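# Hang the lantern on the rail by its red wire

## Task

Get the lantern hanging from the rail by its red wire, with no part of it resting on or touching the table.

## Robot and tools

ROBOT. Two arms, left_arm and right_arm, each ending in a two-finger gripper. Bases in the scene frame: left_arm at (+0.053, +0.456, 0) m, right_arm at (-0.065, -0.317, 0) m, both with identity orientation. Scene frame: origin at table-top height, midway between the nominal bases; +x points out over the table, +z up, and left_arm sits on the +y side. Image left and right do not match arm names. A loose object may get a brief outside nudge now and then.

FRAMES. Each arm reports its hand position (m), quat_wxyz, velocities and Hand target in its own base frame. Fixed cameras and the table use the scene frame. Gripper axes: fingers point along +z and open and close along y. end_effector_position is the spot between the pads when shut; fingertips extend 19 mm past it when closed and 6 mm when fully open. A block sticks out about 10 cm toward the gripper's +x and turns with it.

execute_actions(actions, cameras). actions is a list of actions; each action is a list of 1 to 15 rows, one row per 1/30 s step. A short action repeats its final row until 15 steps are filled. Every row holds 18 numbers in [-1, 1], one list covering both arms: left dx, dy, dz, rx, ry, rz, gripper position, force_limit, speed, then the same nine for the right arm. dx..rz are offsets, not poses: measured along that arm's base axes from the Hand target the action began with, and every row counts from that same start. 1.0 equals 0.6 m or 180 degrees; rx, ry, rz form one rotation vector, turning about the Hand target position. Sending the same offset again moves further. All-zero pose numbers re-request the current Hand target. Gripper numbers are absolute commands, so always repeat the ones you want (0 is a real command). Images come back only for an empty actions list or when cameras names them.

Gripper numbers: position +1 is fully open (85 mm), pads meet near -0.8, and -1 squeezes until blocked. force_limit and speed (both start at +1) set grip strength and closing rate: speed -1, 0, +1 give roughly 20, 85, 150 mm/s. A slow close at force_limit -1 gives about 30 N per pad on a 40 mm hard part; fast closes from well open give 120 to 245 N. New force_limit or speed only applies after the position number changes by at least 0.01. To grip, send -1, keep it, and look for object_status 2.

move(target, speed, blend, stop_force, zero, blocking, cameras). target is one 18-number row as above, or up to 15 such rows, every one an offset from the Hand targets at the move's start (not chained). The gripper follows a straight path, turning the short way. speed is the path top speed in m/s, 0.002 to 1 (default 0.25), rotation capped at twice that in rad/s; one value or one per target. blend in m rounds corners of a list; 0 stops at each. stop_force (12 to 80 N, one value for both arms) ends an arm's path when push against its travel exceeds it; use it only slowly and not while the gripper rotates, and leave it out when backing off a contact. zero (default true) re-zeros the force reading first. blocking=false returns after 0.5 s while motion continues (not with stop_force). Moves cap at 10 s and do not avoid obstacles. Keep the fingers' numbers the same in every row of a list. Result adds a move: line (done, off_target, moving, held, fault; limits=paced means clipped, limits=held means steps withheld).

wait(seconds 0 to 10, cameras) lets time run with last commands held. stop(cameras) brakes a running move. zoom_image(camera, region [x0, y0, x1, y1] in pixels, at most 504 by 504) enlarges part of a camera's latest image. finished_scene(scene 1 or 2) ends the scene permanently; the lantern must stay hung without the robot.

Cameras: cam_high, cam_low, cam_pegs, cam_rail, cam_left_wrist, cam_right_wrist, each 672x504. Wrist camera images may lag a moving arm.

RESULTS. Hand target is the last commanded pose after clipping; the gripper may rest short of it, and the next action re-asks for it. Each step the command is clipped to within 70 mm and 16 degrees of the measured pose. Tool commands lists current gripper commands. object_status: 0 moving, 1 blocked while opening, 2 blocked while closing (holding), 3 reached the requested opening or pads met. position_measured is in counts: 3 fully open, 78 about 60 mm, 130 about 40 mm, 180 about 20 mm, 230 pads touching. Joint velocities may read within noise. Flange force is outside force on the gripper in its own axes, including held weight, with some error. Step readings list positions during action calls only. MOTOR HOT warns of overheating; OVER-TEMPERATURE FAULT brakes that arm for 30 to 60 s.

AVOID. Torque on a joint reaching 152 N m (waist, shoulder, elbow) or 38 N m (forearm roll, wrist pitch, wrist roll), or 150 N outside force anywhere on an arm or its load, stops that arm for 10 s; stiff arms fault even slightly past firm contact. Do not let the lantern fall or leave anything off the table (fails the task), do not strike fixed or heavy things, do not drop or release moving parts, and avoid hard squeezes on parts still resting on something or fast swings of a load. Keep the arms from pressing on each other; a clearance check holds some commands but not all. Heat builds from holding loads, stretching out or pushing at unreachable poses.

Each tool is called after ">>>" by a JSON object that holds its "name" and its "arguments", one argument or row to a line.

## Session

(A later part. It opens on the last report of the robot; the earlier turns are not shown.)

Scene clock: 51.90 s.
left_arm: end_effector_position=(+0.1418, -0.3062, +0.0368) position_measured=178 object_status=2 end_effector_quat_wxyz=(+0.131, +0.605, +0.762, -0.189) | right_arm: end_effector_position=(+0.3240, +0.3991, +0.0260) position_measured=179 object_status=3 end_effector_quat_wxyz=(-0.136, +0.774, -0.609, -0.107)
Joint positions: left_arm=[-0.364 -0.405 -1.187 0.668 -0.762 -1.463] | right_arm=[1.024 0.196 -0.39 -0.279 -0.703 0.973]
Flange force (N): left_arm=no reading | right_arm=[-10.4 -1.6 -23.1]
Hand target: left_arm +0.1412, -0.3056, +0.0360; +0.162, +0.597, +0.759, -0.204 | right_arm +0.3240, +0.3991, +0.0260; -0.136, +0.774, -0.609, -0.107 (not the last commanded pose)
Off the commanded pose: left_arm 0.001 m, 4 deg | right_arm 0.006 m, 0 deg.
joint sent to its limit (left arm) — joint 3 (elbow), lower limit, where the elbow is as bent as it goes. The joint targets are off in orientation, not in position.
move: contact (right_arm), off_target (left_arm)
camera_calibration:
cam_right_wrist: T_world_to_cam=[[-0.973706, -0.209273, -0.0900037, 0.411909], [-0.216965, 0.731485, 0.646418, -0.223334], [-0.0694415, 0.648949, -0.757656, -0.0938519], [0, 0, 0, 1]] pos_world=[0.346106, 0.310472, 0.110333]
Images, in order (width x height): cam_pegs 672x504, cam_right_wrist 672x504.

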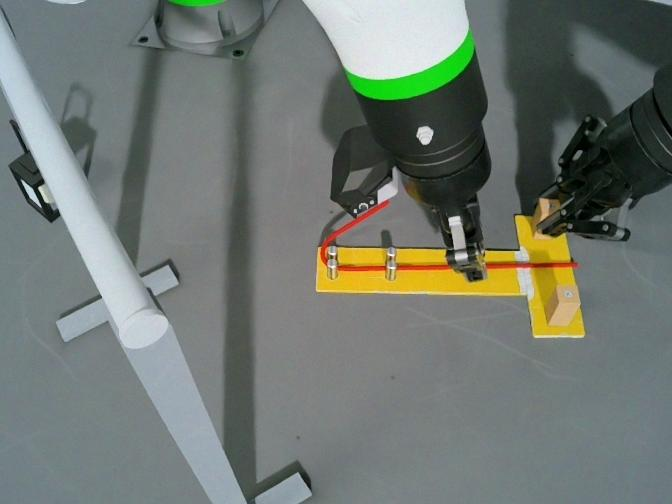

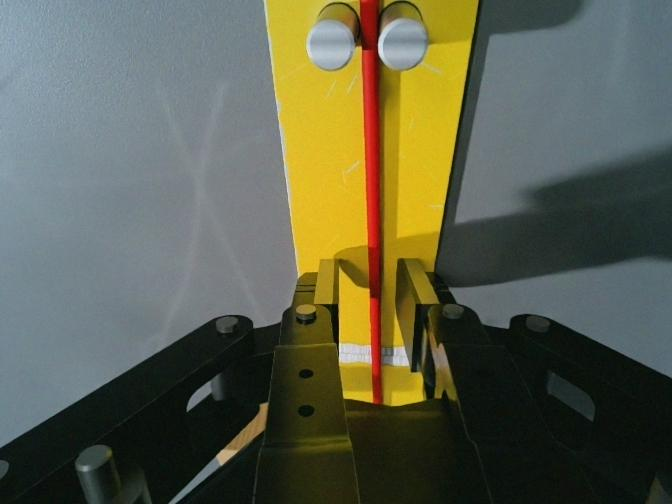

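>>> {"name": "move", "arguments": {
  "target": [0,0,0,0,0,0,-1,1,0,-0.003,-0.0007,0.0016,0,0,0,-0.4,-1,0],
  "speed": 0.03
}}

>>> {"name": "move", "arguments": {
  "target": [0,0,0,0,0,0,-1,1,0,0,0,0,0,0,0,-1,0,-0.5],
  "cameras": ["cam_right_wrist"]
}}

>>> {"name": "move", "arguments": {
  "target": [0,0,0,0,0,0,-1,1,0,0.0204,-0.0842,0,0,0,0,-1,0,-0.5],
  "speed": 0.05,
  "cameras": ["cam_right_wrist","cam_pegs"]
}}

>>> {"name": "zoom_image", "arguments": {
  "camera": "cam_pegs",
  "region": [280, 170, 600, 350]
}}

Scene clock: 55.07 s.
left_arm: end_effector_position=(+0.1418, -0.3062, +0.0368) position_measured=178 object_status=2 end_effector_quat_wxyz=(+0.131, +0.605, +0.762, -0.189) | right_arm: end_effector_position=(+0.3222, +0.3987, +0.0269) position_measured=179 object_status=3 end_effector_quat_wxyz=(-0.136, +0.774, -0.609, -0.107)
Joint positions: left_arm=[-0.364 -0.405 -1.187 0.668 -0.762 -1.463] | right_arm=[1.027 0.191 -0.394 -0.277 -0.704 0.969]
Flange force (N): left_arm=no reading | right_arm=[-6.6 -9.6 5.3]
Hand target: left_arm +0.1412, -0.3056, +0.0360; +0.162, +0.597, +0.759, -0.204 | right_arm +0.3222, +0.3987, +0.0270; -0.136, +0.774, -0.609, -0.107
Off the commanded pose: left_arm 0.001 m, 4 deg | right_arm 0.000 m, 0 deg.
joint sent to its limit (left arm) — joint 3 (elbow), lower limit, where the elbow is as bent as it goes. The joint targets are off in orientation, not in position.
move: off_target (left_arm)

Scene clock: 55.80 s.
left_arm: end_effector_position=(+0.1418, -0.3062, +0.0368) position_measured=178 object_status=2 end_effector_quat_wxyz=(+0.131, +0.605, +0.762, -0.189) | right_arm: end_effector_position=(+0.3222, +0.3987, +0.0270) position_measured=231 object_status=3 end_effector_quat_wxyz=(-0.136, +0.774, -0.608, -0.107)
Joint positions: left_arm=[-0.364 -0.405 -1.187 0.668 -0.762 -1.463] | right_arm=[1.027 0.19 -0.394 -0.277 -0.704 0.969]
Flange force (N): left_arm=no reading | right_arm=[-9.2 -3.4 -9.5]
Hand target: left_arm +0.1412, -0.3056, +0.0360; +0.162, +0.597, +0.759, -0.204 | right_arm +0.3222, +0.3987, +0.0270; -0.136, +0.774, -0.609, -0.107
Off the commanded pose: left_arm 0.001 m, 4 deg | right_arm 0.000 m, 0 deg.
joint sent to its limit (left arm) — joint 3 (elbow), lower limit, where the elbow is as bent as it goes. The joint targets are off in orientation, not in position.
move: off_target (left_arm)
camera_calibration:
cam_right_wrist: T_world_to_cam=[[-0.973706, -0.209273, -0.0900037, 0.410172], [-0.216965, 0.731485, 0.646418, -0.224143], [-0.0694415, 0.648949, -0.757656, -0.0928839], [0, 0, 0, 1]] pos_world=[0.344306, 0.310072, 0.111433]
Images, in order (width x height): cam_right_wrist 672x504.

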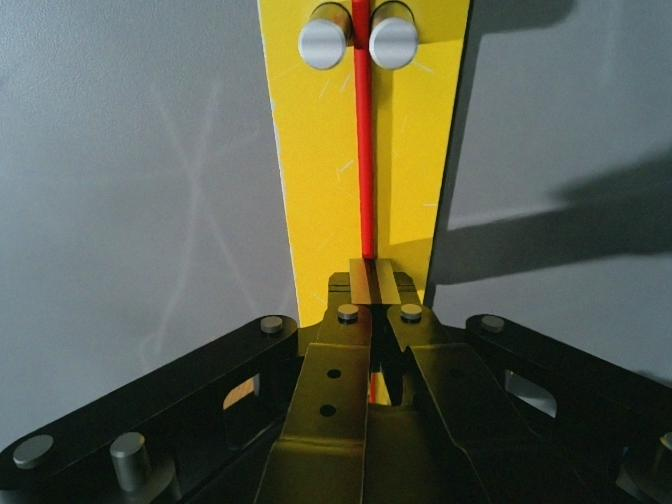

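Scene clock: 57.27 s.
left_arm: end_effector_position=(+0.1418, -0.3062, +0.0368) position_measured=178 object_status=2 end_effector_quat_wxyz=(+0.131, +0.605, +0.762, -0.189) | right_arm: end_effector_position=(+0.3344, +0.3482, +0.0270) position_measured=231 object_status=3 end_effector_quat_wxyz=(-0.136, +0.774, -0.609, -0.107)
Joint positions: left_arm=[-0.364 -0.405 -1.187 0.668 -0.762 -1.463] | right_arm=[0.929 0.139 -0.445 -0.313 -0.728 1.087]
Flange force (N): left_arm=no reading | right_arm=[-17.5 -15.9 0.7]
Hand target: left_arm +0.1412, -0.3056, +0.0360; +0.162, +0.597, +0.759, -0.204 | right_arm +0.3345, +0.3482, +0.0270; -0.136, +0.774, -0.609, -0.107
Off the commanded pose: left_arm 0.001 m, 4 deg | right_arm 0.000 m, 0 deg.
joint sent to its limit (left arm) — joint 3 (elbow), lower limit, where the elbow is as bent as it goes. The joint targets are off in orientation, not in position.
move: off_target (left_arm)
camera_calibration:
cam_right_wrist: T_world_to_cam=[[-0.973702, -0.209299, -0.0899865, 0.411477], [-0.216983, 0.731572, 0.646313, -0.184496], [-0.0694409, 0.648842, -0.757748, -0.059303], [0, 0, 0, 1]] pos_world=[0.356506, 0.259572, 0.111333]
Images, in order (width x height): cam_pegs 672x504, cam_right_wrist 672x504.

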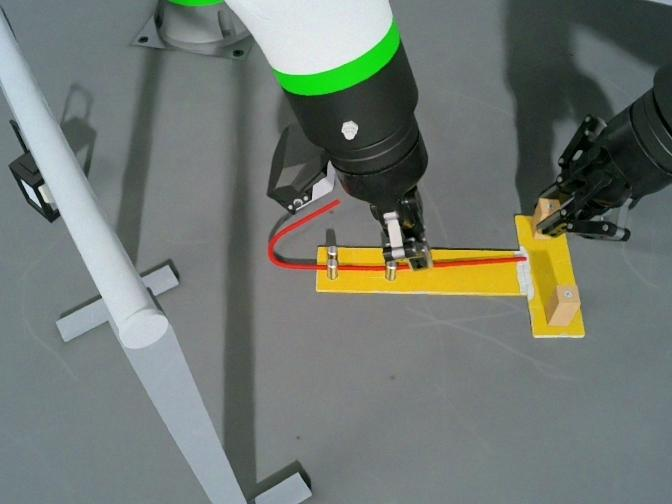

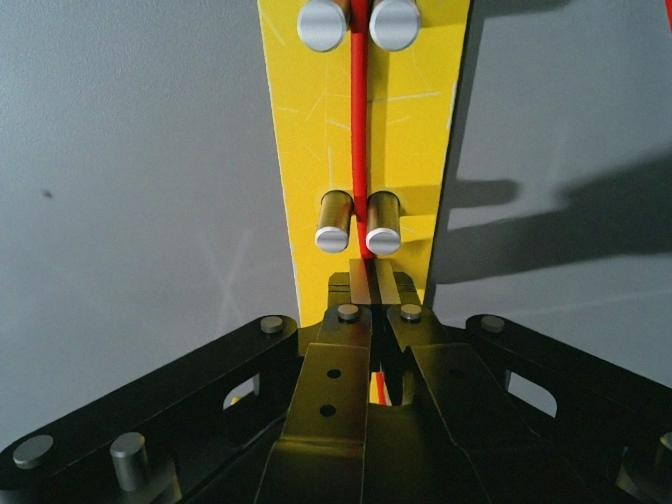

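Scaled by 1.575 from the camera's 672x504 image, which has a finer 960x720 frame.

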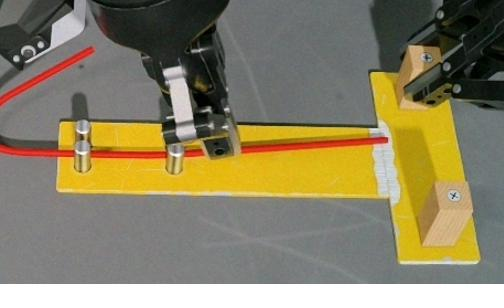

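>>> {"name": "move", "arguments": {
  "target": [
    [0,0,0,0,0,0,-1,1,0,0,0,0,0,0,0,-0.4,0,-0.5],
    [0,0,0,0,0,0,-1,1,0,-0.0095,0.0391,0.0005,0,0,0,-0.4,0,-0.5],
    [0,0,0,0,0,0,-1,1,0,-0.0095,0.0391,-0.001,0,0,0,-0.4,0,-0.5]
  ],
  "speed": 0.06,
  "cameras": ["cam_right_wrist"]
}}

>>> {"name": "move", "arguments": {
  "target": [0,0,0,0,0,0,-1,1,0,0,0,0,0,0,0,-1,0,-0.5],
  "cameras": ["cam_right_wrist","cam_pegs"]
}}

Scene clock: 59.73 s.
left_arm: end_effector_position=(+0.1418, -0.3062, +0.0368) position_measured=178 object_status=2 end_effector_quat_wxyz=(+0.131, +0.605, +0.762, -0.189) | right_arm: end_effector_position=(+0.3289, +0.3716, +0.0265) position_measured=179 object_status=3 end_effector_quat_wxyz=(-0.136, +0.774, -0.609, -0.107)
Joint positions: left_arm=[-0.364 -0.405 -1.187 0.668 -0.762 -1.463] | right_arm=[0.977 0.163 -0.423 -0.297 -0.714 1.031]
Flange force (N): left_arm=no reading | right_arm=[-6.4 -8.4 7.2]
Hand target: left_arm +0.1412, -0.3056, +0.0360; +0.162, +0.597, +0.759, -0.204 | right_arm +0.3288, +0.3716, +0.0264; -0.136, +0.774, -0.609, -0.107
Off the commanded pose: left_arm 0.001 m, 4 deg | right_arm 0.000 m, 0 deg.
joint sent to its limit (left arm) — joint 3 (elbow), lower limit, where the elbow is as bent as it goes. The joint targets are off in orientation, not in position.
move: off_target (left_arm)
camera_calibration:
cam_right_wrist: T_world_to_cam=[[-0.973746, -0.209031, -0.0901401, 0.410844], [-0.216884, 0.731637, 0.646273, -0.202619], [-0.0691412, 0.648855, -0.757764, -0.0752854], [0, 0, 0, 1]] pos_world=[0.350907, 0.282972, 0.110932]
Images, in order (width x height): cam_right_wrist 672x504.

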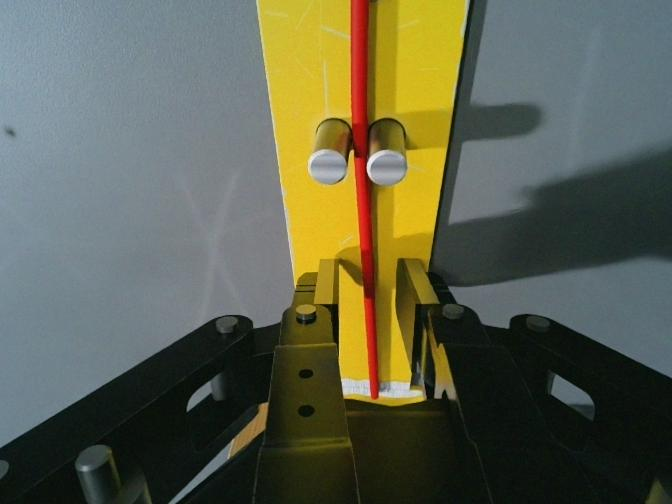

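Scene clock: 60.47 s.
left_arm: end_effector_position=(+0.1418, -0.3062, +0.0368) position_measured=178 object_status=2 end_effector_quat_wxyz=(+0.131, +0.605, +0.762, -0.189) | right_arm: end_effector_position=(+0.3288, +0.3716, +0.0264) position_measured=230 object_status=3 end_effector_quat_wxyz=(-0.136, +0.774, -0.609, -0.107)
Joint positions: left_arm=[-0.364 -0.405 -1.187 0.668 -0.762 -1.463] | right_arm=[0.977 0.163 -0.423 -0.297 -0.714 1.032]
Flange force (N): left_arm=no reading | right_arm=[-6.2 -8.9 4.9]
Hand target: left_arm +0.1412, -0.3056, +0.0360; +0.162, +0.597, +0.759, -0.204 | right_arm +0.3288, +0.3716, +0.0264; -0.136, +0.774, -0.609, -0.107
Off the commanded pose: left_arm 0.001 m, 4 deg | right_arm 0.000 m, 0 deg.
joint sent to its limit (left arm) — joint 3 (elbow), lower limit, where the elbow is as bent as it goes. The joint targets are off in orientation, not in position.
move: off_target (left_arm)
camera_calibration:
cam_right_wrist: T_world_to_cam=[[-0.973706, -0.209279, -0.0899968, 0.410767], [-0.216969, 0.731526, 0.64637, -0.202462], [-0.0694364, 0.6489, -0.757698, -0.0753598], [0, 0, 0, 1]] pos_world=[0.350806, 0.282972, 0.110733]
Images, in order (width x height): cam_pegs 672x504, cam_right_wrist 672x504.

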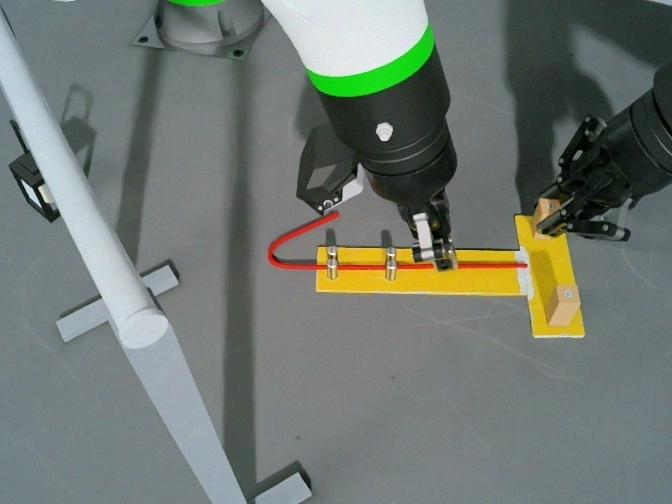

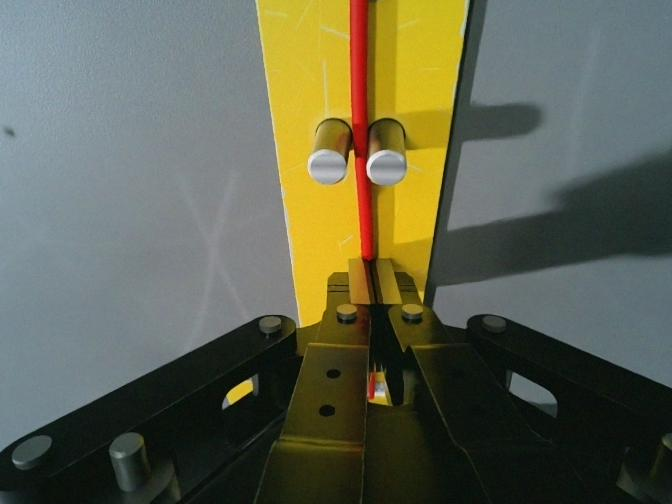

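>>> {"name": "move", "arguments": {
  "target": [
    [0,0,0,0,0,0,-1,1,0,0.0407,0.0055,0.001,0,0,-0.1667,-1,0,-0.5],
    [0,0,0,0,0,0,-1,1,0,0.0787,-0.0102,0.001,0,0,-0.3333,-1,0,-0.5]
  ],
  "speed": 0.1,
  "blend": 0.01,
  "cameras": ["cam_pegs","cam_left_wrist"]
}}

>>> {"name": "move", "arguments": {
  "target": [
    [0,0,0,0,0,0,-1,1,0,0.025,-0.0325,0,0,0,-0.1667,-1,0,-0.5],
    [0,0,0,0,0,0,-1,1,0,0.0305,-0.0732,0,0,0,-0.3333,-1,0,-0.5]
  ],
  "speed": 0.1,
  "blend": 0.01,
  "cameras": ["cam_pegs","cam_right_wrist","cam_left_wrist"]
}}

Scene clock: 67.23 s.
left_arm: end_effector_position=(+0.1418, -0.3062, +0.0368) position_measured=178 object_status=2 end_effector_quat_wxyz=(+0.131, +0.605, +0.762, -0.189) | right_arm: end_effector_position=(+0.3760, +0.3655, +0.0270) position_measured=230 object_status=3 end_effector_quat_wxyz=(+0.172, -0.366, +0.914, +0.025)
Joint positions: left_arm=[-0.364 -0.405 -1.187 0.668 -0.762 -1.463] | right_arm=[1.122 0.16 -0.627 0.393 -0.526 -0.675]
Flange force (N): left_arm=no reading | right_arm=[0.0 8.0 -1.5]
Hand target: left_arm +0.1412, -0.3056, +0.0360; +0.162, +0.597, +0.759, -0.204 | right_arm +0.3760, +0.3655, +0.0270; +0.172, -0.366, +0.914, +0.025
Off the commanded pose: left_arm 0.001 m, 4 deg | right_arm 0.000 m, 0 deg.
joint sent to its limit (left arm) — joint 3 (elbow), lower limit, where the elbow is as bent as it goes. The joint targets are off in orientation, not in position.
move: off_target (left_arm)
camera_calibration:
cam_left_wrist: T_world_to_cam=[[0.971508, 0.201529, -0.124735, -0.062434], [0.230321, -0.678634, 0.69743, -0.244691], [0.0559029, -0.706288, -0.705714, -0.0680273], [0, 0, 0, 1]] pos_world=[0.120815, -0.20152, 0.114859]
Images, in order (width x height): cam_pegs 672x504, cam_left_wrist 672x504.

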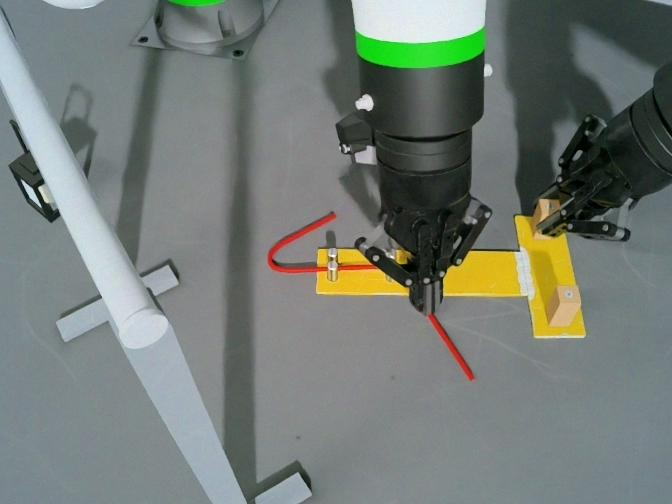

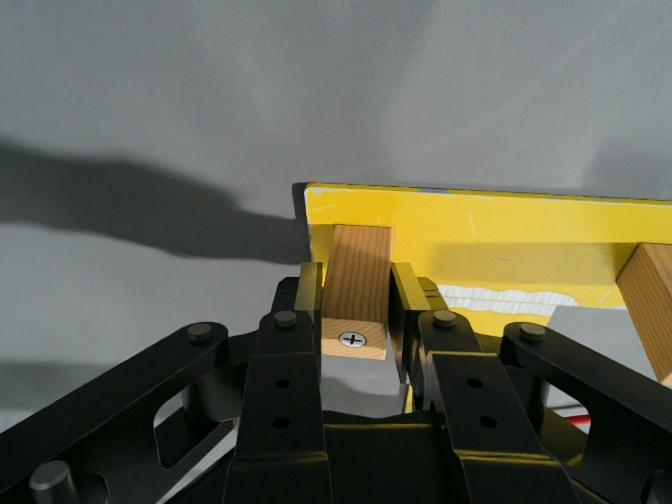

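Scene clock: 72.90 s.
left_arm: end_effector_position=(+0.1419, -0.3062, +0.0368) position_measured=178 object_status=2 end_effector_quat_wxyz=(+0.131, +0.605, +0.762, -0.189) | right_arm: end_effector_position=(+0.3943, +0.3216, +0.0270) position_measured=230 object_status=3 end_effector_quat_wxyz=(+0.161, +0.140, +0.975, -0.064)
Joint positions: left_arm=[-0.364 -0.405 -1.187 0.669 -0.762 -1.463] | right_arm=[1.138 0.291 -0.476 0.454 -0.889 -1.727]
Flange force (N): left_arm=no reading | right_arm=[35.7 31.5 -18.8]
Hand target: left_arm +0.1412, -0.3056, +0.0360; +0.162, +0.597, +0.759, -0.204 | right_arm +0.3943, +0.3216, +0.0270; +0.161, +0.140, +0.975, -0.064
Off the commanded pose: left_arm 0.001 m, 4 deg | right_arm 0.000 m, 0 deg.
joint sent to its limit (left arm) — joint 3 (elbow), lower limit, where the elbow is as bent as it goes. The joint targets are off in orientation, not in position.
move: off_target (left_arm)
camera_calibration:
cam_left_wrist: T_world_to_cam=[[0.971507, 0.201566, -0.124681, -0.0624324], [0.2303, -0.678523, 0.697545, -0.244679], [0.0560027, -0.706384, -0.70561, -0.068071], [0, 0, 0, 1]] pos_world=[0.120815, -0.20152, 0.114858]
cam_right_wrist: T_world_to_cam=[[0.305172, 0.948032, -0.0900291, -0.412246], [0.742141, -0.17752, 0.646308, -0.237786], [0.596739, -0.26405, -0.757747, -0.00691033], [0, 0, 0, 1]] pos_world=[0.3064, 0.346787, 0.111333]
Images, in order (width x height): cam_pegs 672x504, cam_left_wrist 672x504, cam_right_wrist 672x504.

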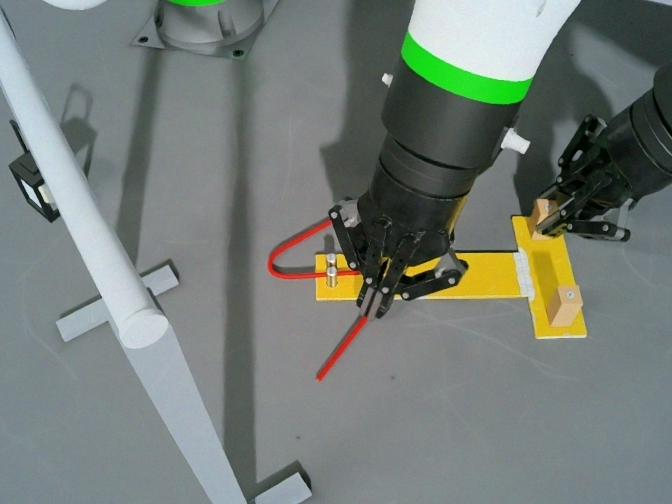

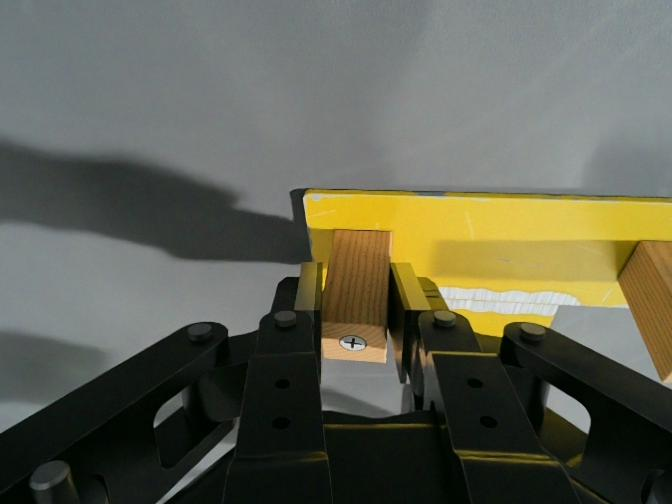

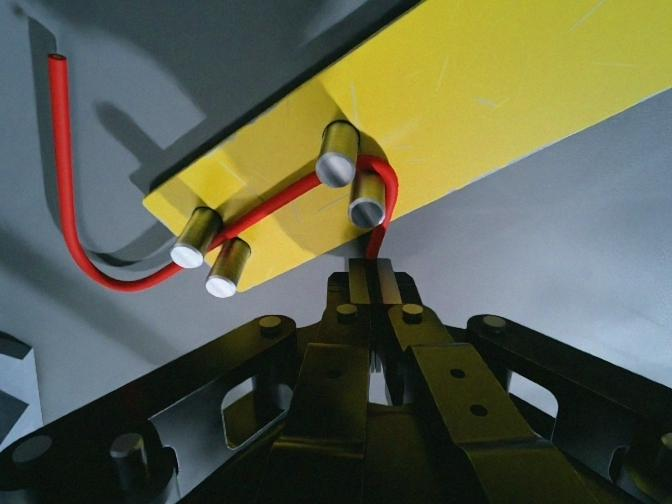

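>>> {"name": "move", "arguments": {
  "target": [0,0,0,0,0,0,-1,1,0,-0.0117,-0.0323,0,0,0,-0.139,-1,0,-0.5],
  "speed": 0.08,
  "cameras": ["cam_pegs","cam_right_wrist"]
}}

Scene clock: 76.60 s.
left_arm: end_effector_position=(+0.1418, -0.3062, +0.0367) position_measured=178 object_status=2 end_effector_quat_wxyz=(+0.131, +0.605, +0.762, -0.189) | right_arm: end_effector_position=(+0.3873, +0.3022, +0.0270) position_measured=230 object_status=3 end_effector_quat_wxyz=(+0.143, +0.347, +0.921, -0.098)
Joint positions: left_arm=[-0.364 -0.405 -1.187 0.668 -0.762 -1.463] | right_arm=[1.117 0.349 -0.371 0.352 -1.053 -2.045]
Flange force (N): left_arm=no reading | right_arm=[24.4 13.5 -9.3]
Hand target: left_arm +0.1412, -0.3056, +0.0360; +0.162, +0.597, +0.759, -0.204 | right_arm +0.3873, +0.3022, +0.0270; +0.143, +0.348, +0.921, -0.098
Off the commanded pose: left_arm 0.001 m, 4 deg | right_arm 0.000 m, 0 deg.
joint sent to its limit (left arm) — joint 3 (elbow), lower limit, where the elbow is as bent as it goes. The joint targets are off in orientation, not in position.
move: off_target (left_arm)
camera_calibration:
cam_right_wrist: T_world_to_cam=[[0.677561, 0.72994, -0.0899942, -0.469998], [0.597351, -0.474801, 0.646325, -0.0901236], [0.429049, -0.491682, -0.757737, 0.125876], [0, 0, 0, 1]] pos_world=[0.318281, 0.362171, 0.111333]
Images, in order (width x height): cam_pegs 672x504, cam_right_wrist 672x504.

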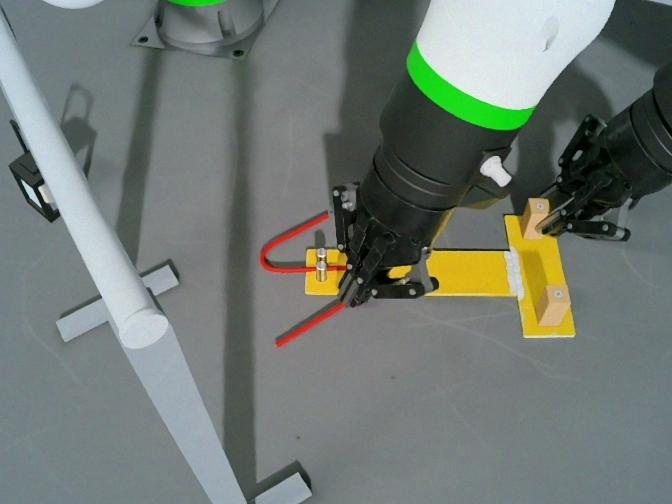

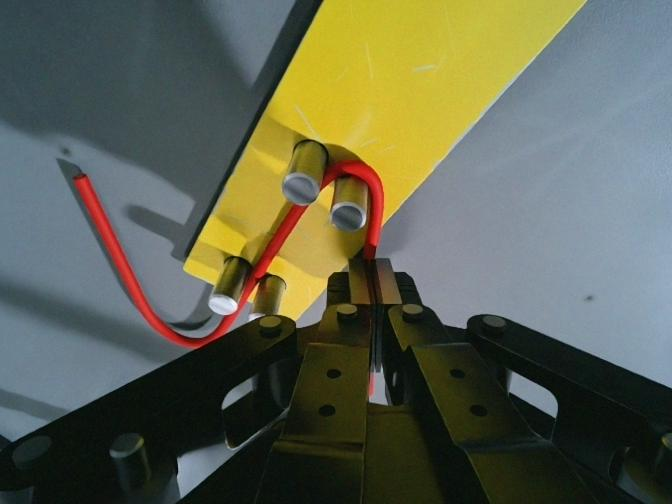

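>>> {"name": "move", "arguments": {
  "target": [
    [0,0,0,0,0,0,-1,1,0,0,0,0,0,0,0,-0.25,0,-1],
    [0,0,0,0,0,0,-1,1,0,0,0,0.2,0,0,0,-0.25,0,-1]
  ],
  "speed": 0.12,
  "cameras": ["cam_pegs","cam_right_wrist","cam_left_wrist"]
}}

>>> {"name": "zoom_image", "arguments": {
  "camera": "cam_pegs",
  "region": [240, 190, 400, 360]
}}

Scene clock: 80.53 s.
left_arm: end_effector_position=(+0.1418, -0.3062, +0.0368) position_measured=178 object_status=2 end_effector_quat_wxyz=(+0.131, +0.605, +0.762, -0.189) | right_arm: end_effector_position=(+0.3873, +0.3022, +0.1469) position_measured=160 object_status=3 end_effector_quat_wxyz=(+0.143, +0.348, +0.921, -0.098)
Joint positions: left_arm=[-0.364 -0.405 -1.187 0.668 -0.762 -1.463] | right_arm=[1.12 0.211 -0.225 0.313 -1.322 -1.948]
Flange force (N): left_arm=no reading | right_arm=[3.4 8.6 -4.5]
Hand target: left_arm +0.1412, -0.3056, +0.0360; +0.162, +0.597, +0.759, -0.204 | right_arm +0.3873, +0.3022, +0.1470; +0.143, +0.348, +0.921, -0.098
Off the commanded pose: left_arm 0.001 m, 4 deg | right_arm 0.000 m, 0 deg.
joint sent to its limit (left arm) — joint 3 (elbow), lower limit, where the elbow is as bent as it goes. The joint targets are off in orientation, not in position.
move: off_target (left_arm)
camera_calibration:
cam_left_wrist: T_world_to_cam=[[0.971508, 0.201529, -0.124735, -0.062434], [0.230321, -0.678634, 0.69743, -0.244691], [0.0559029, -0.706288, -0.705714, -0.0680273], [0, 0, 0, 1]] pos_world=[0.120815, -0.20152, 0.114859]
cam_right_wrist: T_world_to_cam=[[0.677676, 0.729837, -0.0899601, -0.459215], [0.597236, -0.474879, 0.646374, -0.167564], [0.429027, -0.491759, -0.757699, 0.216754], [0, 0, 0, 1]] pos_world=[0.318281, 0.36217, 0.231233]
Images, in order (width x height): cam_pegs 672x504, cam_left_wrist 672x504, cam_right_wrist 672x504.

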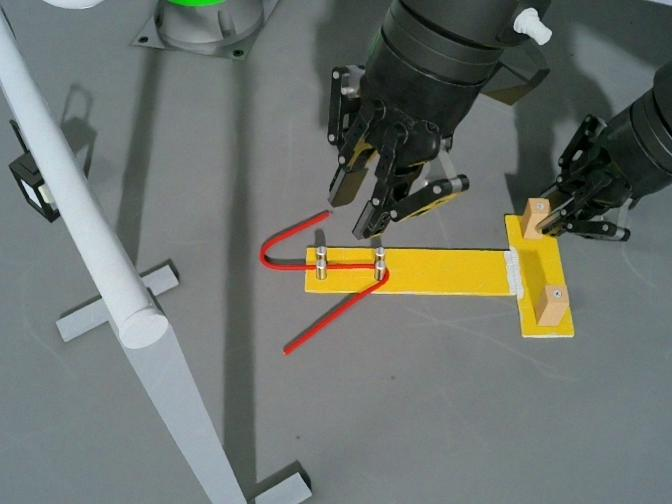

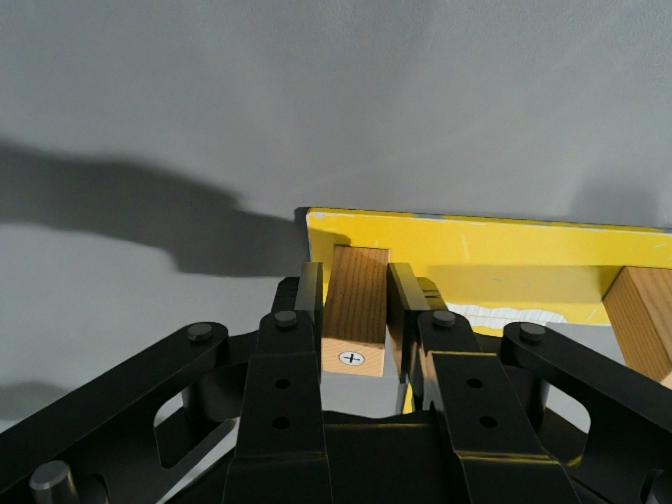

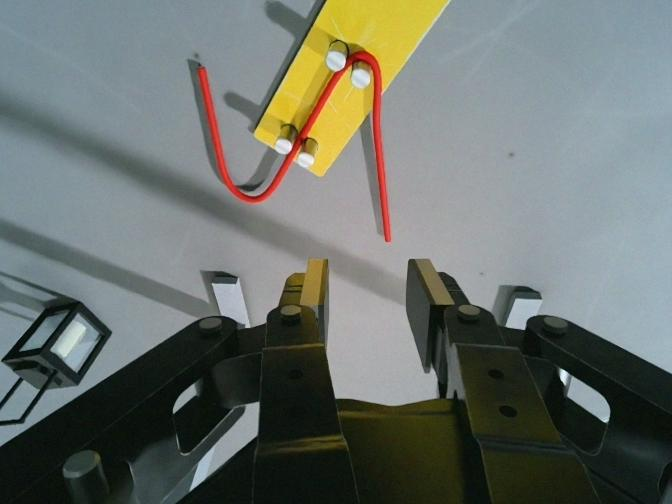

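Scaled by 2.965 from the camera's 672x504 image, which has a finer 960x720 frame.

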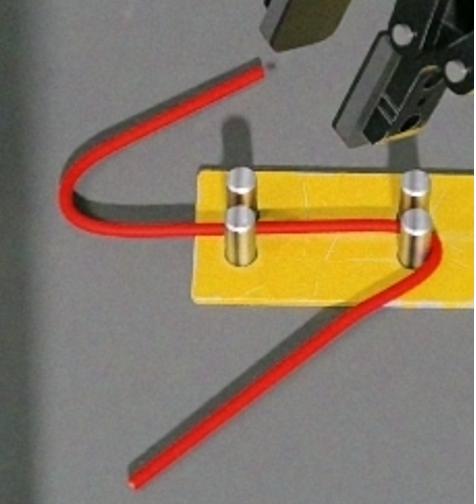

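>>> {"name": "move", "arguments": {
  "target": [0,0,0,0,0,0,-1,1,0,-0.051,-0.029,-0.033,0.091,0.0637,0,-0.4,0,-1]
}}

>>> {"name": "move", "arguments": {
  "target": [0,0,0,0,0,0,-1,1,0,0,0,0,0,0,-0.183,-0.4,0,-1],
  "cameras": ["cam_pegs","cam_right_wrist"]
}}

Scene clock: 84.10 s.
left_arm: end_effector_position=(+0.1418, -0.3062, +0.0368) position_measured=178 object_status=2 end_effector_quat_wxyz=(+0.131, +0.605, +0.762, -0.189) | right_arm: end_effector_position=(+0.3567, +0.2848, +0.1272) position_measured=179 object_status=3 end_effector_quat_wxyz=(+0.000, +0.353, +0.936, +0.000)
Joint positions: left_arm=[-0.364 -0.405 -1.187 0.668 -0.762 -1.463] | right_arm=[0.963 0.087 -0.279 0 -1.204 -1.684]
Flange force (N): left_arm=no reading | right_arm=[5.1 8.2 -1.3]
Hand target: left_arm +0.1412, -0.3056, +0.0360; +0.162, +0.597, +0.759, -0.204 | right_arm +0.3567, +0.2848, +0.1272; +0.000, +0.353, +0.936, +0.000
Off the commanded pose: left_arm 0.001 m, 4 deg | right_arm 0.000 m, 0 deg.
joint sent to its limit (left arm) — joint 3 (elbow), lower limit, where the elbow is as bent as it goes. The joint targets are off in orientation, not in position.
move: off_target (left_arm)

Scene clock: 85.83 s.
left_arm: end_effector_position=(+0.1418, -0.3062, +0.0368) position_measured=178 object_status=2 end_effector_quat_wxyz=(+0.131, +0.605, +0.762, -0.189) | right_arm: end_effector_position=(+0.3567, +0.2848, +0.1272) position_measured=179 object_status=3 end_effector_quat_wxyz=(+0.000, +0.604, +0.797, +0.000)
Joint positions: left_arm=[-0.364 -0.405 -1.187 0.668 -0.762 -1.463] | right_arm=[0.963 0.088 -0.279 0 -1.204 -2.259]
Flange force (N): left_arm=no reading | right_arm=[7.2 6.8 -1.8]
Hand target: left_arm +0.1412, -0.3056, +0.0360; +0.162, +0.597, +0.759, -0.204 | right_arm +0.3567, +0.2848, +0.1272; +0.000, +0.604, +0.797, +0.000
Off the commanded pose: left_arm 0.001 m, 4 deg | right_arm 0.000 m, 0 deg.
joint sent to its limit (left arm) — joint 3 (elbow), lower limit, where the elbow is as bent as it goes. The joint targets are off in orientation, not in position.
move: off_target (left_arm)
camera_calibration:
cam_right_wrist: T_world_to_cam=[[0.96491, 0.262259, -0.0130171, -0.406589], [0.249458, -0.90008, 0.357249, 0.13705], [0.0819754, -0.347961, -0.933918, 0.311635], [0, 0, 0, 1]] pos_world=[0.332587, 0.338424, 0.236788]
Images, in order (width x height): cam_pegs 672x504, cam_right_wrist 672x504.

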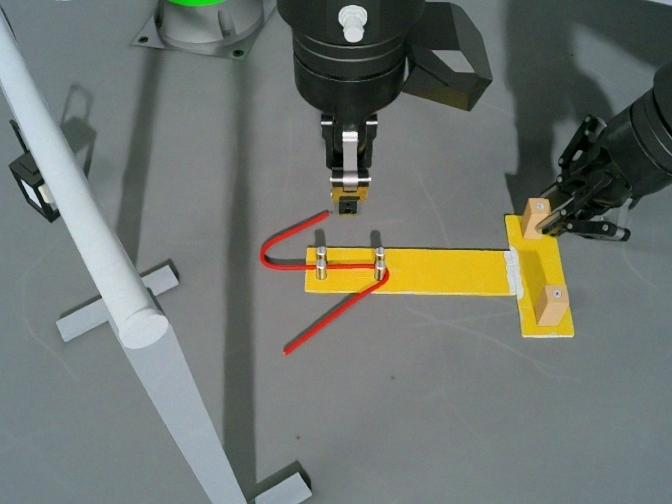

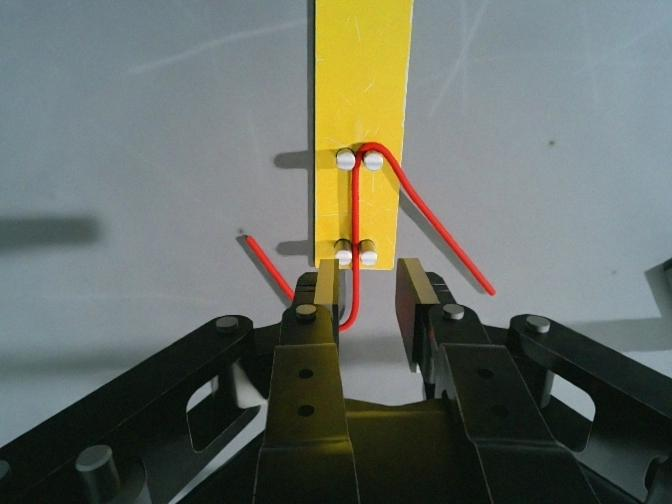

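>>> {"name": "move", "arguments": {
  "target": [0,0,0,0,0,0,0.15,1,0,0,0,-0.162,0,0,0,-0.4,0,-1],
  "speed": 0.12
}}

>>> {"name": "move", "arguments": {
  "target": [0,0,0,0,0,0,0.15,1,0,0,0,-0.02,0,0,0,-0.4,0,-1],
  "speed": 0.01,
  "stop_force": 12,
  "cameras": ["cam_right_wrist"]
}}

>>> {"name": "move", "arguments": {
  "target": [
    [0,0,0,0,0,0,0.15,1,0,0,0,0.0013,0,0,0,-0.4,0,-1]
  ],
  "speed": 0.02
}}

>>> {"name": "move", "arguments": {
  "target": [0,0,0.12,0,0,0,0.15,1,0,0,0,0,0,0,0,-1,0.3,-0.5],
  "cameras": ["cam_right_wrist","cam_pegs"]
}}

Scene clock: 87.90 s.
left_arm: end_effector_position=(+0.1418, -0.3062, +0.0368) position_measured=110 object_status=3 end_effector_quat_wxyz=(+0.131, +0.605, +0.762, -0.189) | right_arm: end_effector_position=(+0.3566, +0.2849, +0.0300) position_measured=179 object_status=3 end_effector_quat_wxyz=(+0.000, +0.604, +0.797, +0.000)
Joint positions: left_arm=[-0.364 -0.405 -1.187 0.668 -0.762 -1.463] | right_arm=[0.963 0.205 -0.399 0 -0.967 -2.26]
Flange force (N): left_arm=no reading | right_arm=[7.0 7.0 1.6]
Hand target: left_arm +0.1412, -0.3056, +0.0360; +0.162, +0.597, +0.759, -0.204 | right_arm +0.3567, +0.2848, +0.0300; +0.000, +0.604, +0.797, +0.000
Off the commanded pose: left_arm 0.001 m, 4 deg | right_arm 0.000 m, 0 deg.
joint sent to its limit (left arm) — joint 3 (elbow), lower limit, where the elbow is as bent as it goes. The joint targets are off in orientation, not in position.
move: off_target (left_arm)

Scene clock: 89.20 s.
left_arm: end_effector_position=(+0.1418, -0.3062, +0.0368) position_measured=110 object_status=3 end_effector_quat_wxyz=(+0.131, +0.605, +0.762, -0.189) | right_arm: end_effector_position=(+0.3567, +0.2848, +0.0236) position_measured=179 object_status=3 end_effector_quat_wxyz=(+0.000, +0.604, +0.797, +0.000)
Joint positions: left_arm=[-0.364 -0.405 -1.187 0.668 -0.762 -1.463] | right_arm=[0.963 0.214 -0.405 0.001 -0.951 -2.26]
Flange force (N): left_arm=no reading | right_arm=[6.7 -3.8 -31.7]
Hand target: left_arm +0.1412, -0.3056, +0.0360; +0.162, +0.597, +0.759, -0.204 | right_arm +0.3567, +0.2849, +0.0236; +0.000, +0.604, +0.797, +0.000 (not the last commanded pose)
Off the commanded pose: left_arm 0.001 m, 4 deg | right_arm 0.006 m, 0 deg.
joint sent to its limit (left arm) — joint 3 (elbow), lower limit, where the elbow is as bent as it goes. The joint targets are off in orientation, not in position.
move: contact (right_arm), off_target (left_arm)
camera_calibration:
cam_right_wrist: T_world_to_cam=[[0.964887, 0.262355, -0.0127465, -0.408122], [0.249445, -0.900043, 0.357352, 0.174068], [0.0822808, -0.347984, -0.933883, 0.214903], [0, 0, 0, 1]] pos_world=[0.332689, 0.338524, 0.133288]
Images, in order (width x height): cam_right_wrist 672x504.

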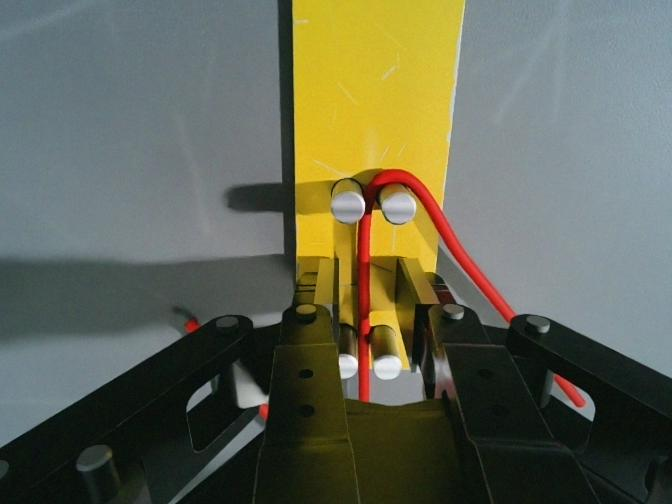

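Scene clock: 89.90 s.
left_arm: end_effector_position=(+0.1418, -0.3062, +0.0368) position_measured=110 object_status=3 end_effector_quat_wxyz=(+0.131, +0.605, +0.762, -0.189) | right_arm: end_effector_position=(+0.3567, +0.2849, +0.0244) position_measured=179 object_status=3 end_effector_quat_wxyz=(+0.000, +0.604, +0.797, +0.000)
Joint positions: left_arm=[-0.364 -0.405 -1.187 0.668 -0.762 -1.463] | right_arm=[0.963 0.213 -0.404 0.001 -0.953 -2.26]
Flange force (N): left_arm=no reading | right_arm=[7.2 7.2 0.9]
Hand target: left_arm +0.1412, -0.3056, +0.0360; +0.162, +0.597, +0.759, -0.204 | right_arm +0.3567, +0.2849, +0.0244; +0.000, +0.604, +0.797, +0.000
Off the commanded pose: left_arm 0.001 m, 4 deg | right_arm 0.000 m, 0 deg.
joint sent to its limit (left arm) — joint 3 (elbow), lower limit, where the elbow is as bent as it goes. The joint targets are off in orientation, not in position.
move: off_target (left_arm)

Scene clock: 91.07 s.
left_arm: end_effector_position=(+0.1412, -0.3057, +0.1080) position_measured=110 object_status=3 end_effector_quat_wxyz=(+0.162, +0.597, +0.759, -0.203) | right_arm: end_effector_position=(+0.3567, +0.2849, +0.0244) position_measured=227 object_status=2 end_effector_quat_wxyz=(+0.000, +0.604, +0.797, +0.000)
Joint positions: left_arm=[-0.266 -0.621 -1.119 0.608 -1.011 -1.381] | right_arm=[0.963 0.213 -0.404 0.001 -0.953 -2.26]
Flange force (N): left_arm=no reading | right_arm=[7.1 6.1 0.6]
Hand target: left_arm +0.1412, -0.3056, +0.1080; +0.162, +0.597, +0.759, -0.204 | right_arm +0.3567, +0.2849, +0.0244; +0.000, +0.604, +0.797, +0.000
Off the commanded pose: left_arm 0.000 m, 0 deg | right_arm 0.000 m, 0 deg.
move: done
camera_calibration:
cam_right_wrist: T_world_to_cam=[[0.964923, 0.262222, -0.012769, -0.408076], [0.249341, -0.900127, 0.357213, 0.1739], [0.0821756, -0.347867, -0.933936, 0.215559], [0, 0, 0, 1]] pos_world=[0.332688, 0.338525, 0.133988]
Images, in order (width x height): cam_pegs 672x504, cam_right_wrist 672x504.

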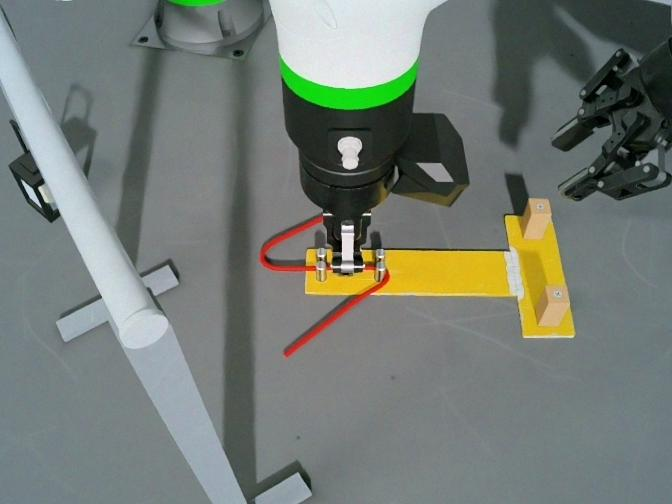

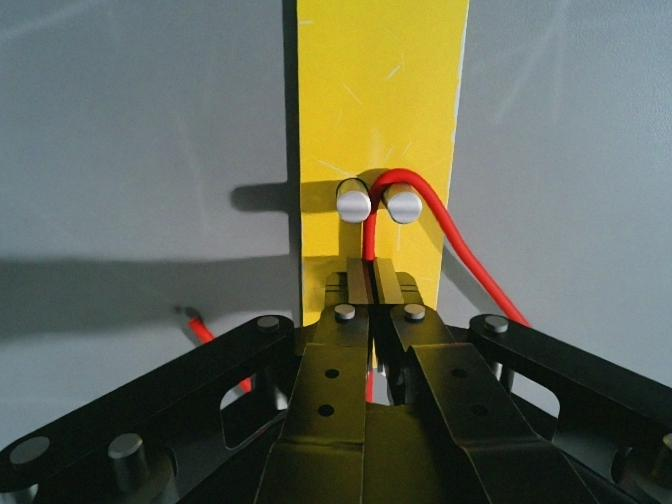

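>>> {"name": "move", "arguments": {
  "target": [
    [0,0,0,0,0,0,-1,1,0,0,0,0,0,0,0,-1,0.3,-0.5],
    [0.121,-0.16,0,0,0,0,-1,1,0,0,0,0,0,0,0,-1,0.3,-0.5],
    [0.121,-0.16,-0.12,0,0,0,-1,1,0,0,0,0,0,0,0,-1,0.3,-0.5]
  ],
  "speed": 0.12
}}

>>> {"name": "move", "arguments": {
  "target": [0,0,-0.02,0,0,0,-1,1,0,0,0,0,0,0,0,-1,0.3,-0.5],
  "speed": 0.01,
  "stop_force": 15,
  "cameras": ["cam_pegs"]
}}

Scene clock: 95.33 s.
left_arm: end_effector_position=(+0.2138, -0.4016, +0.0360) position_measured=232 object_status=3 end_effector_quat_wxyz=(+0.162, +0.597, +0.759, -0.203) | right_arm: end_effector_position=(+0.3567, +0.2849, +0.0244) position_measured=227 object_status=2 end_effector_quat_wxyz=(+0.000, +0.604, +0.797, +0.000)
Joint positions: left_arm=[-0.641 -0.05 -1.008 1.012 -0.492 -1.575] | right_arm=[0.963 0.213 -0.404 0.001 -0.953 -2.26]
Flange force (N): left_arm=no reading | right_arm=[6.9 6.1 0.1]
Hand target: left_arm +0.2138, -0.4016, +0.0360; +0.162, +0.597, +0.759, -0.204 | right_arm +0.3567, +0.2849, +0.0244; +0.000, +0.604, +0.797, +0.000
Off the commanded pose: left_arm 0.000 m, 0 deg | right_arm 0.000 m, 0 deg.
move: done

stop_force needs force readings from the last 0.2 s for each arm that does not count as still, and left_arm is near a pose where its force cannot be read; nothing of the call was run

>>> {"name": "move", "arguments": {
  "target": [
    [0,0,-0.0135,0,0,0,-1,1,0,0,0,0,0,0,0,-1,0.3,-0.5],
    [0,0,-0.0145,0,0,0,-1,1,0,0,0,0,0,0,0,-1,0.3,-0.5]
  ],
  "speed": 0.015,
  "cameras": ["cam_pegs"]
}}

>>> {"name": "move", "arguments": {
  "target": [0,0,0,0,0,0,-1,1,0,0,0,0.04,0,0,0,-1,0.3,-0.5],
  "speed": 0.015,
  "cameras": ["cam_pegs","cam_right_wrist"]
}}

Scene clock: 96.97 s.
left_arm: end_effector_position=(+0.2138, -0.4016, +0.0273) position_measured=232 object_status=3 end_effector_quat_wxyz=(+0.162, +0.597, +0.759, -0.204) | right_arm: end_effector_position=(+0.3567, +0.2849, +0.0244) position_measured=227 object_status=2 end_effector_quat_wxyz=(+0.000, +0.604, +0.797, +0.000)
Joint positions: left_arm=[-0.663 -0.03 -1.022 1.075 -0.464 -1.625] | right_arm=[0.963 0.213 -0.404 0.001 -0.953 -2.26]
Flange force (N): left_arm=no reading | right_arm=[6.3 5.7 0.2]
Hand target: left_arm +0.2138, -0.4016, +0.0273; +0.162, +0.597, +0.759, -0.204 | right_arm +0.3567, +0.2849, +0.0244; +0.000, +0.604, +0.797, +0.000
Off the commanded pose: left_arm 0.000 m, 0 deg | right_arm 0.000 m, 0 deg.
move: done
Images, in order (width x height): cam_pegs 672x504.

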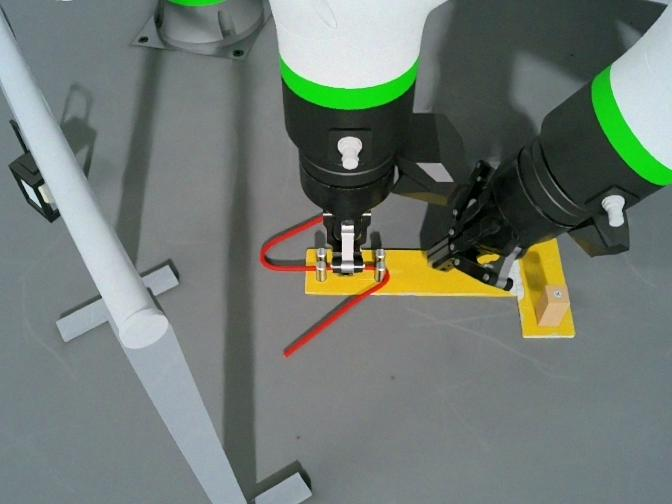

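Scene clock: 98.87 s.
left_arm: end_effector_position=(+0.2138, -0.4016, +0.0273) position_measured=232 object_status=3 end_effector_quat_wxyz=(+0.162, +0.597, +0.759, -0.204) | right_arm: end_effector_position=(+0.3567, +0.2848, +0.0483) position_measured=227 object_status=2 end_effector_quat_wxyz=(+0.000, +0.604, +0.797, +0.000)
Joint positions: left_arm=[-0.663 -0.03 -1.022 1.076 -0.464 -1.626] | right_arm=[0.963 0.178 -0.38 0.001 -1.012 -2.26]
Flange force (N): left_arm=no reading | right_arm=[7.6 7.4 1.1]
Hand target: left_arm +0.2138, -0.4016, +0.0273; +0.162, +0.597, +0.759, -0.204 | right_arm +0.3567, +0.2849, +0.0484; +0.000, +0.604, +0.797, +0.000
Off the commanded pose: left_arm 0.000 m, 0 deg | right_arm 0.000 m, 0 deg.
move: done
camera_calibration:
cam_right_wrist: T_world_to_cam=[[0.964925, 0.262213, -0.0127947, -0.407763], [0.24933, -0.900083, 0.35733, 0.165296], [0.0821803, -0.347987, -0.93389, 0.238005], [0, 0, 0, 1]] pos_world=[0.332688, 0.338524, 0.157988]
Images, in order (width x height): cam_pegs 672x504, cam_right_wrist 672x504.

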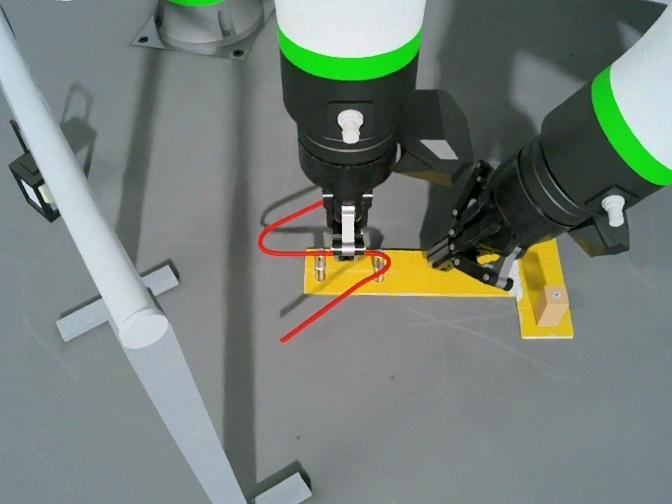

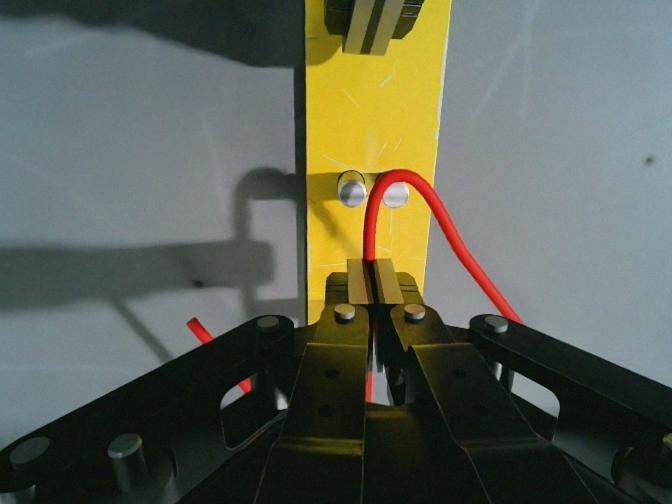

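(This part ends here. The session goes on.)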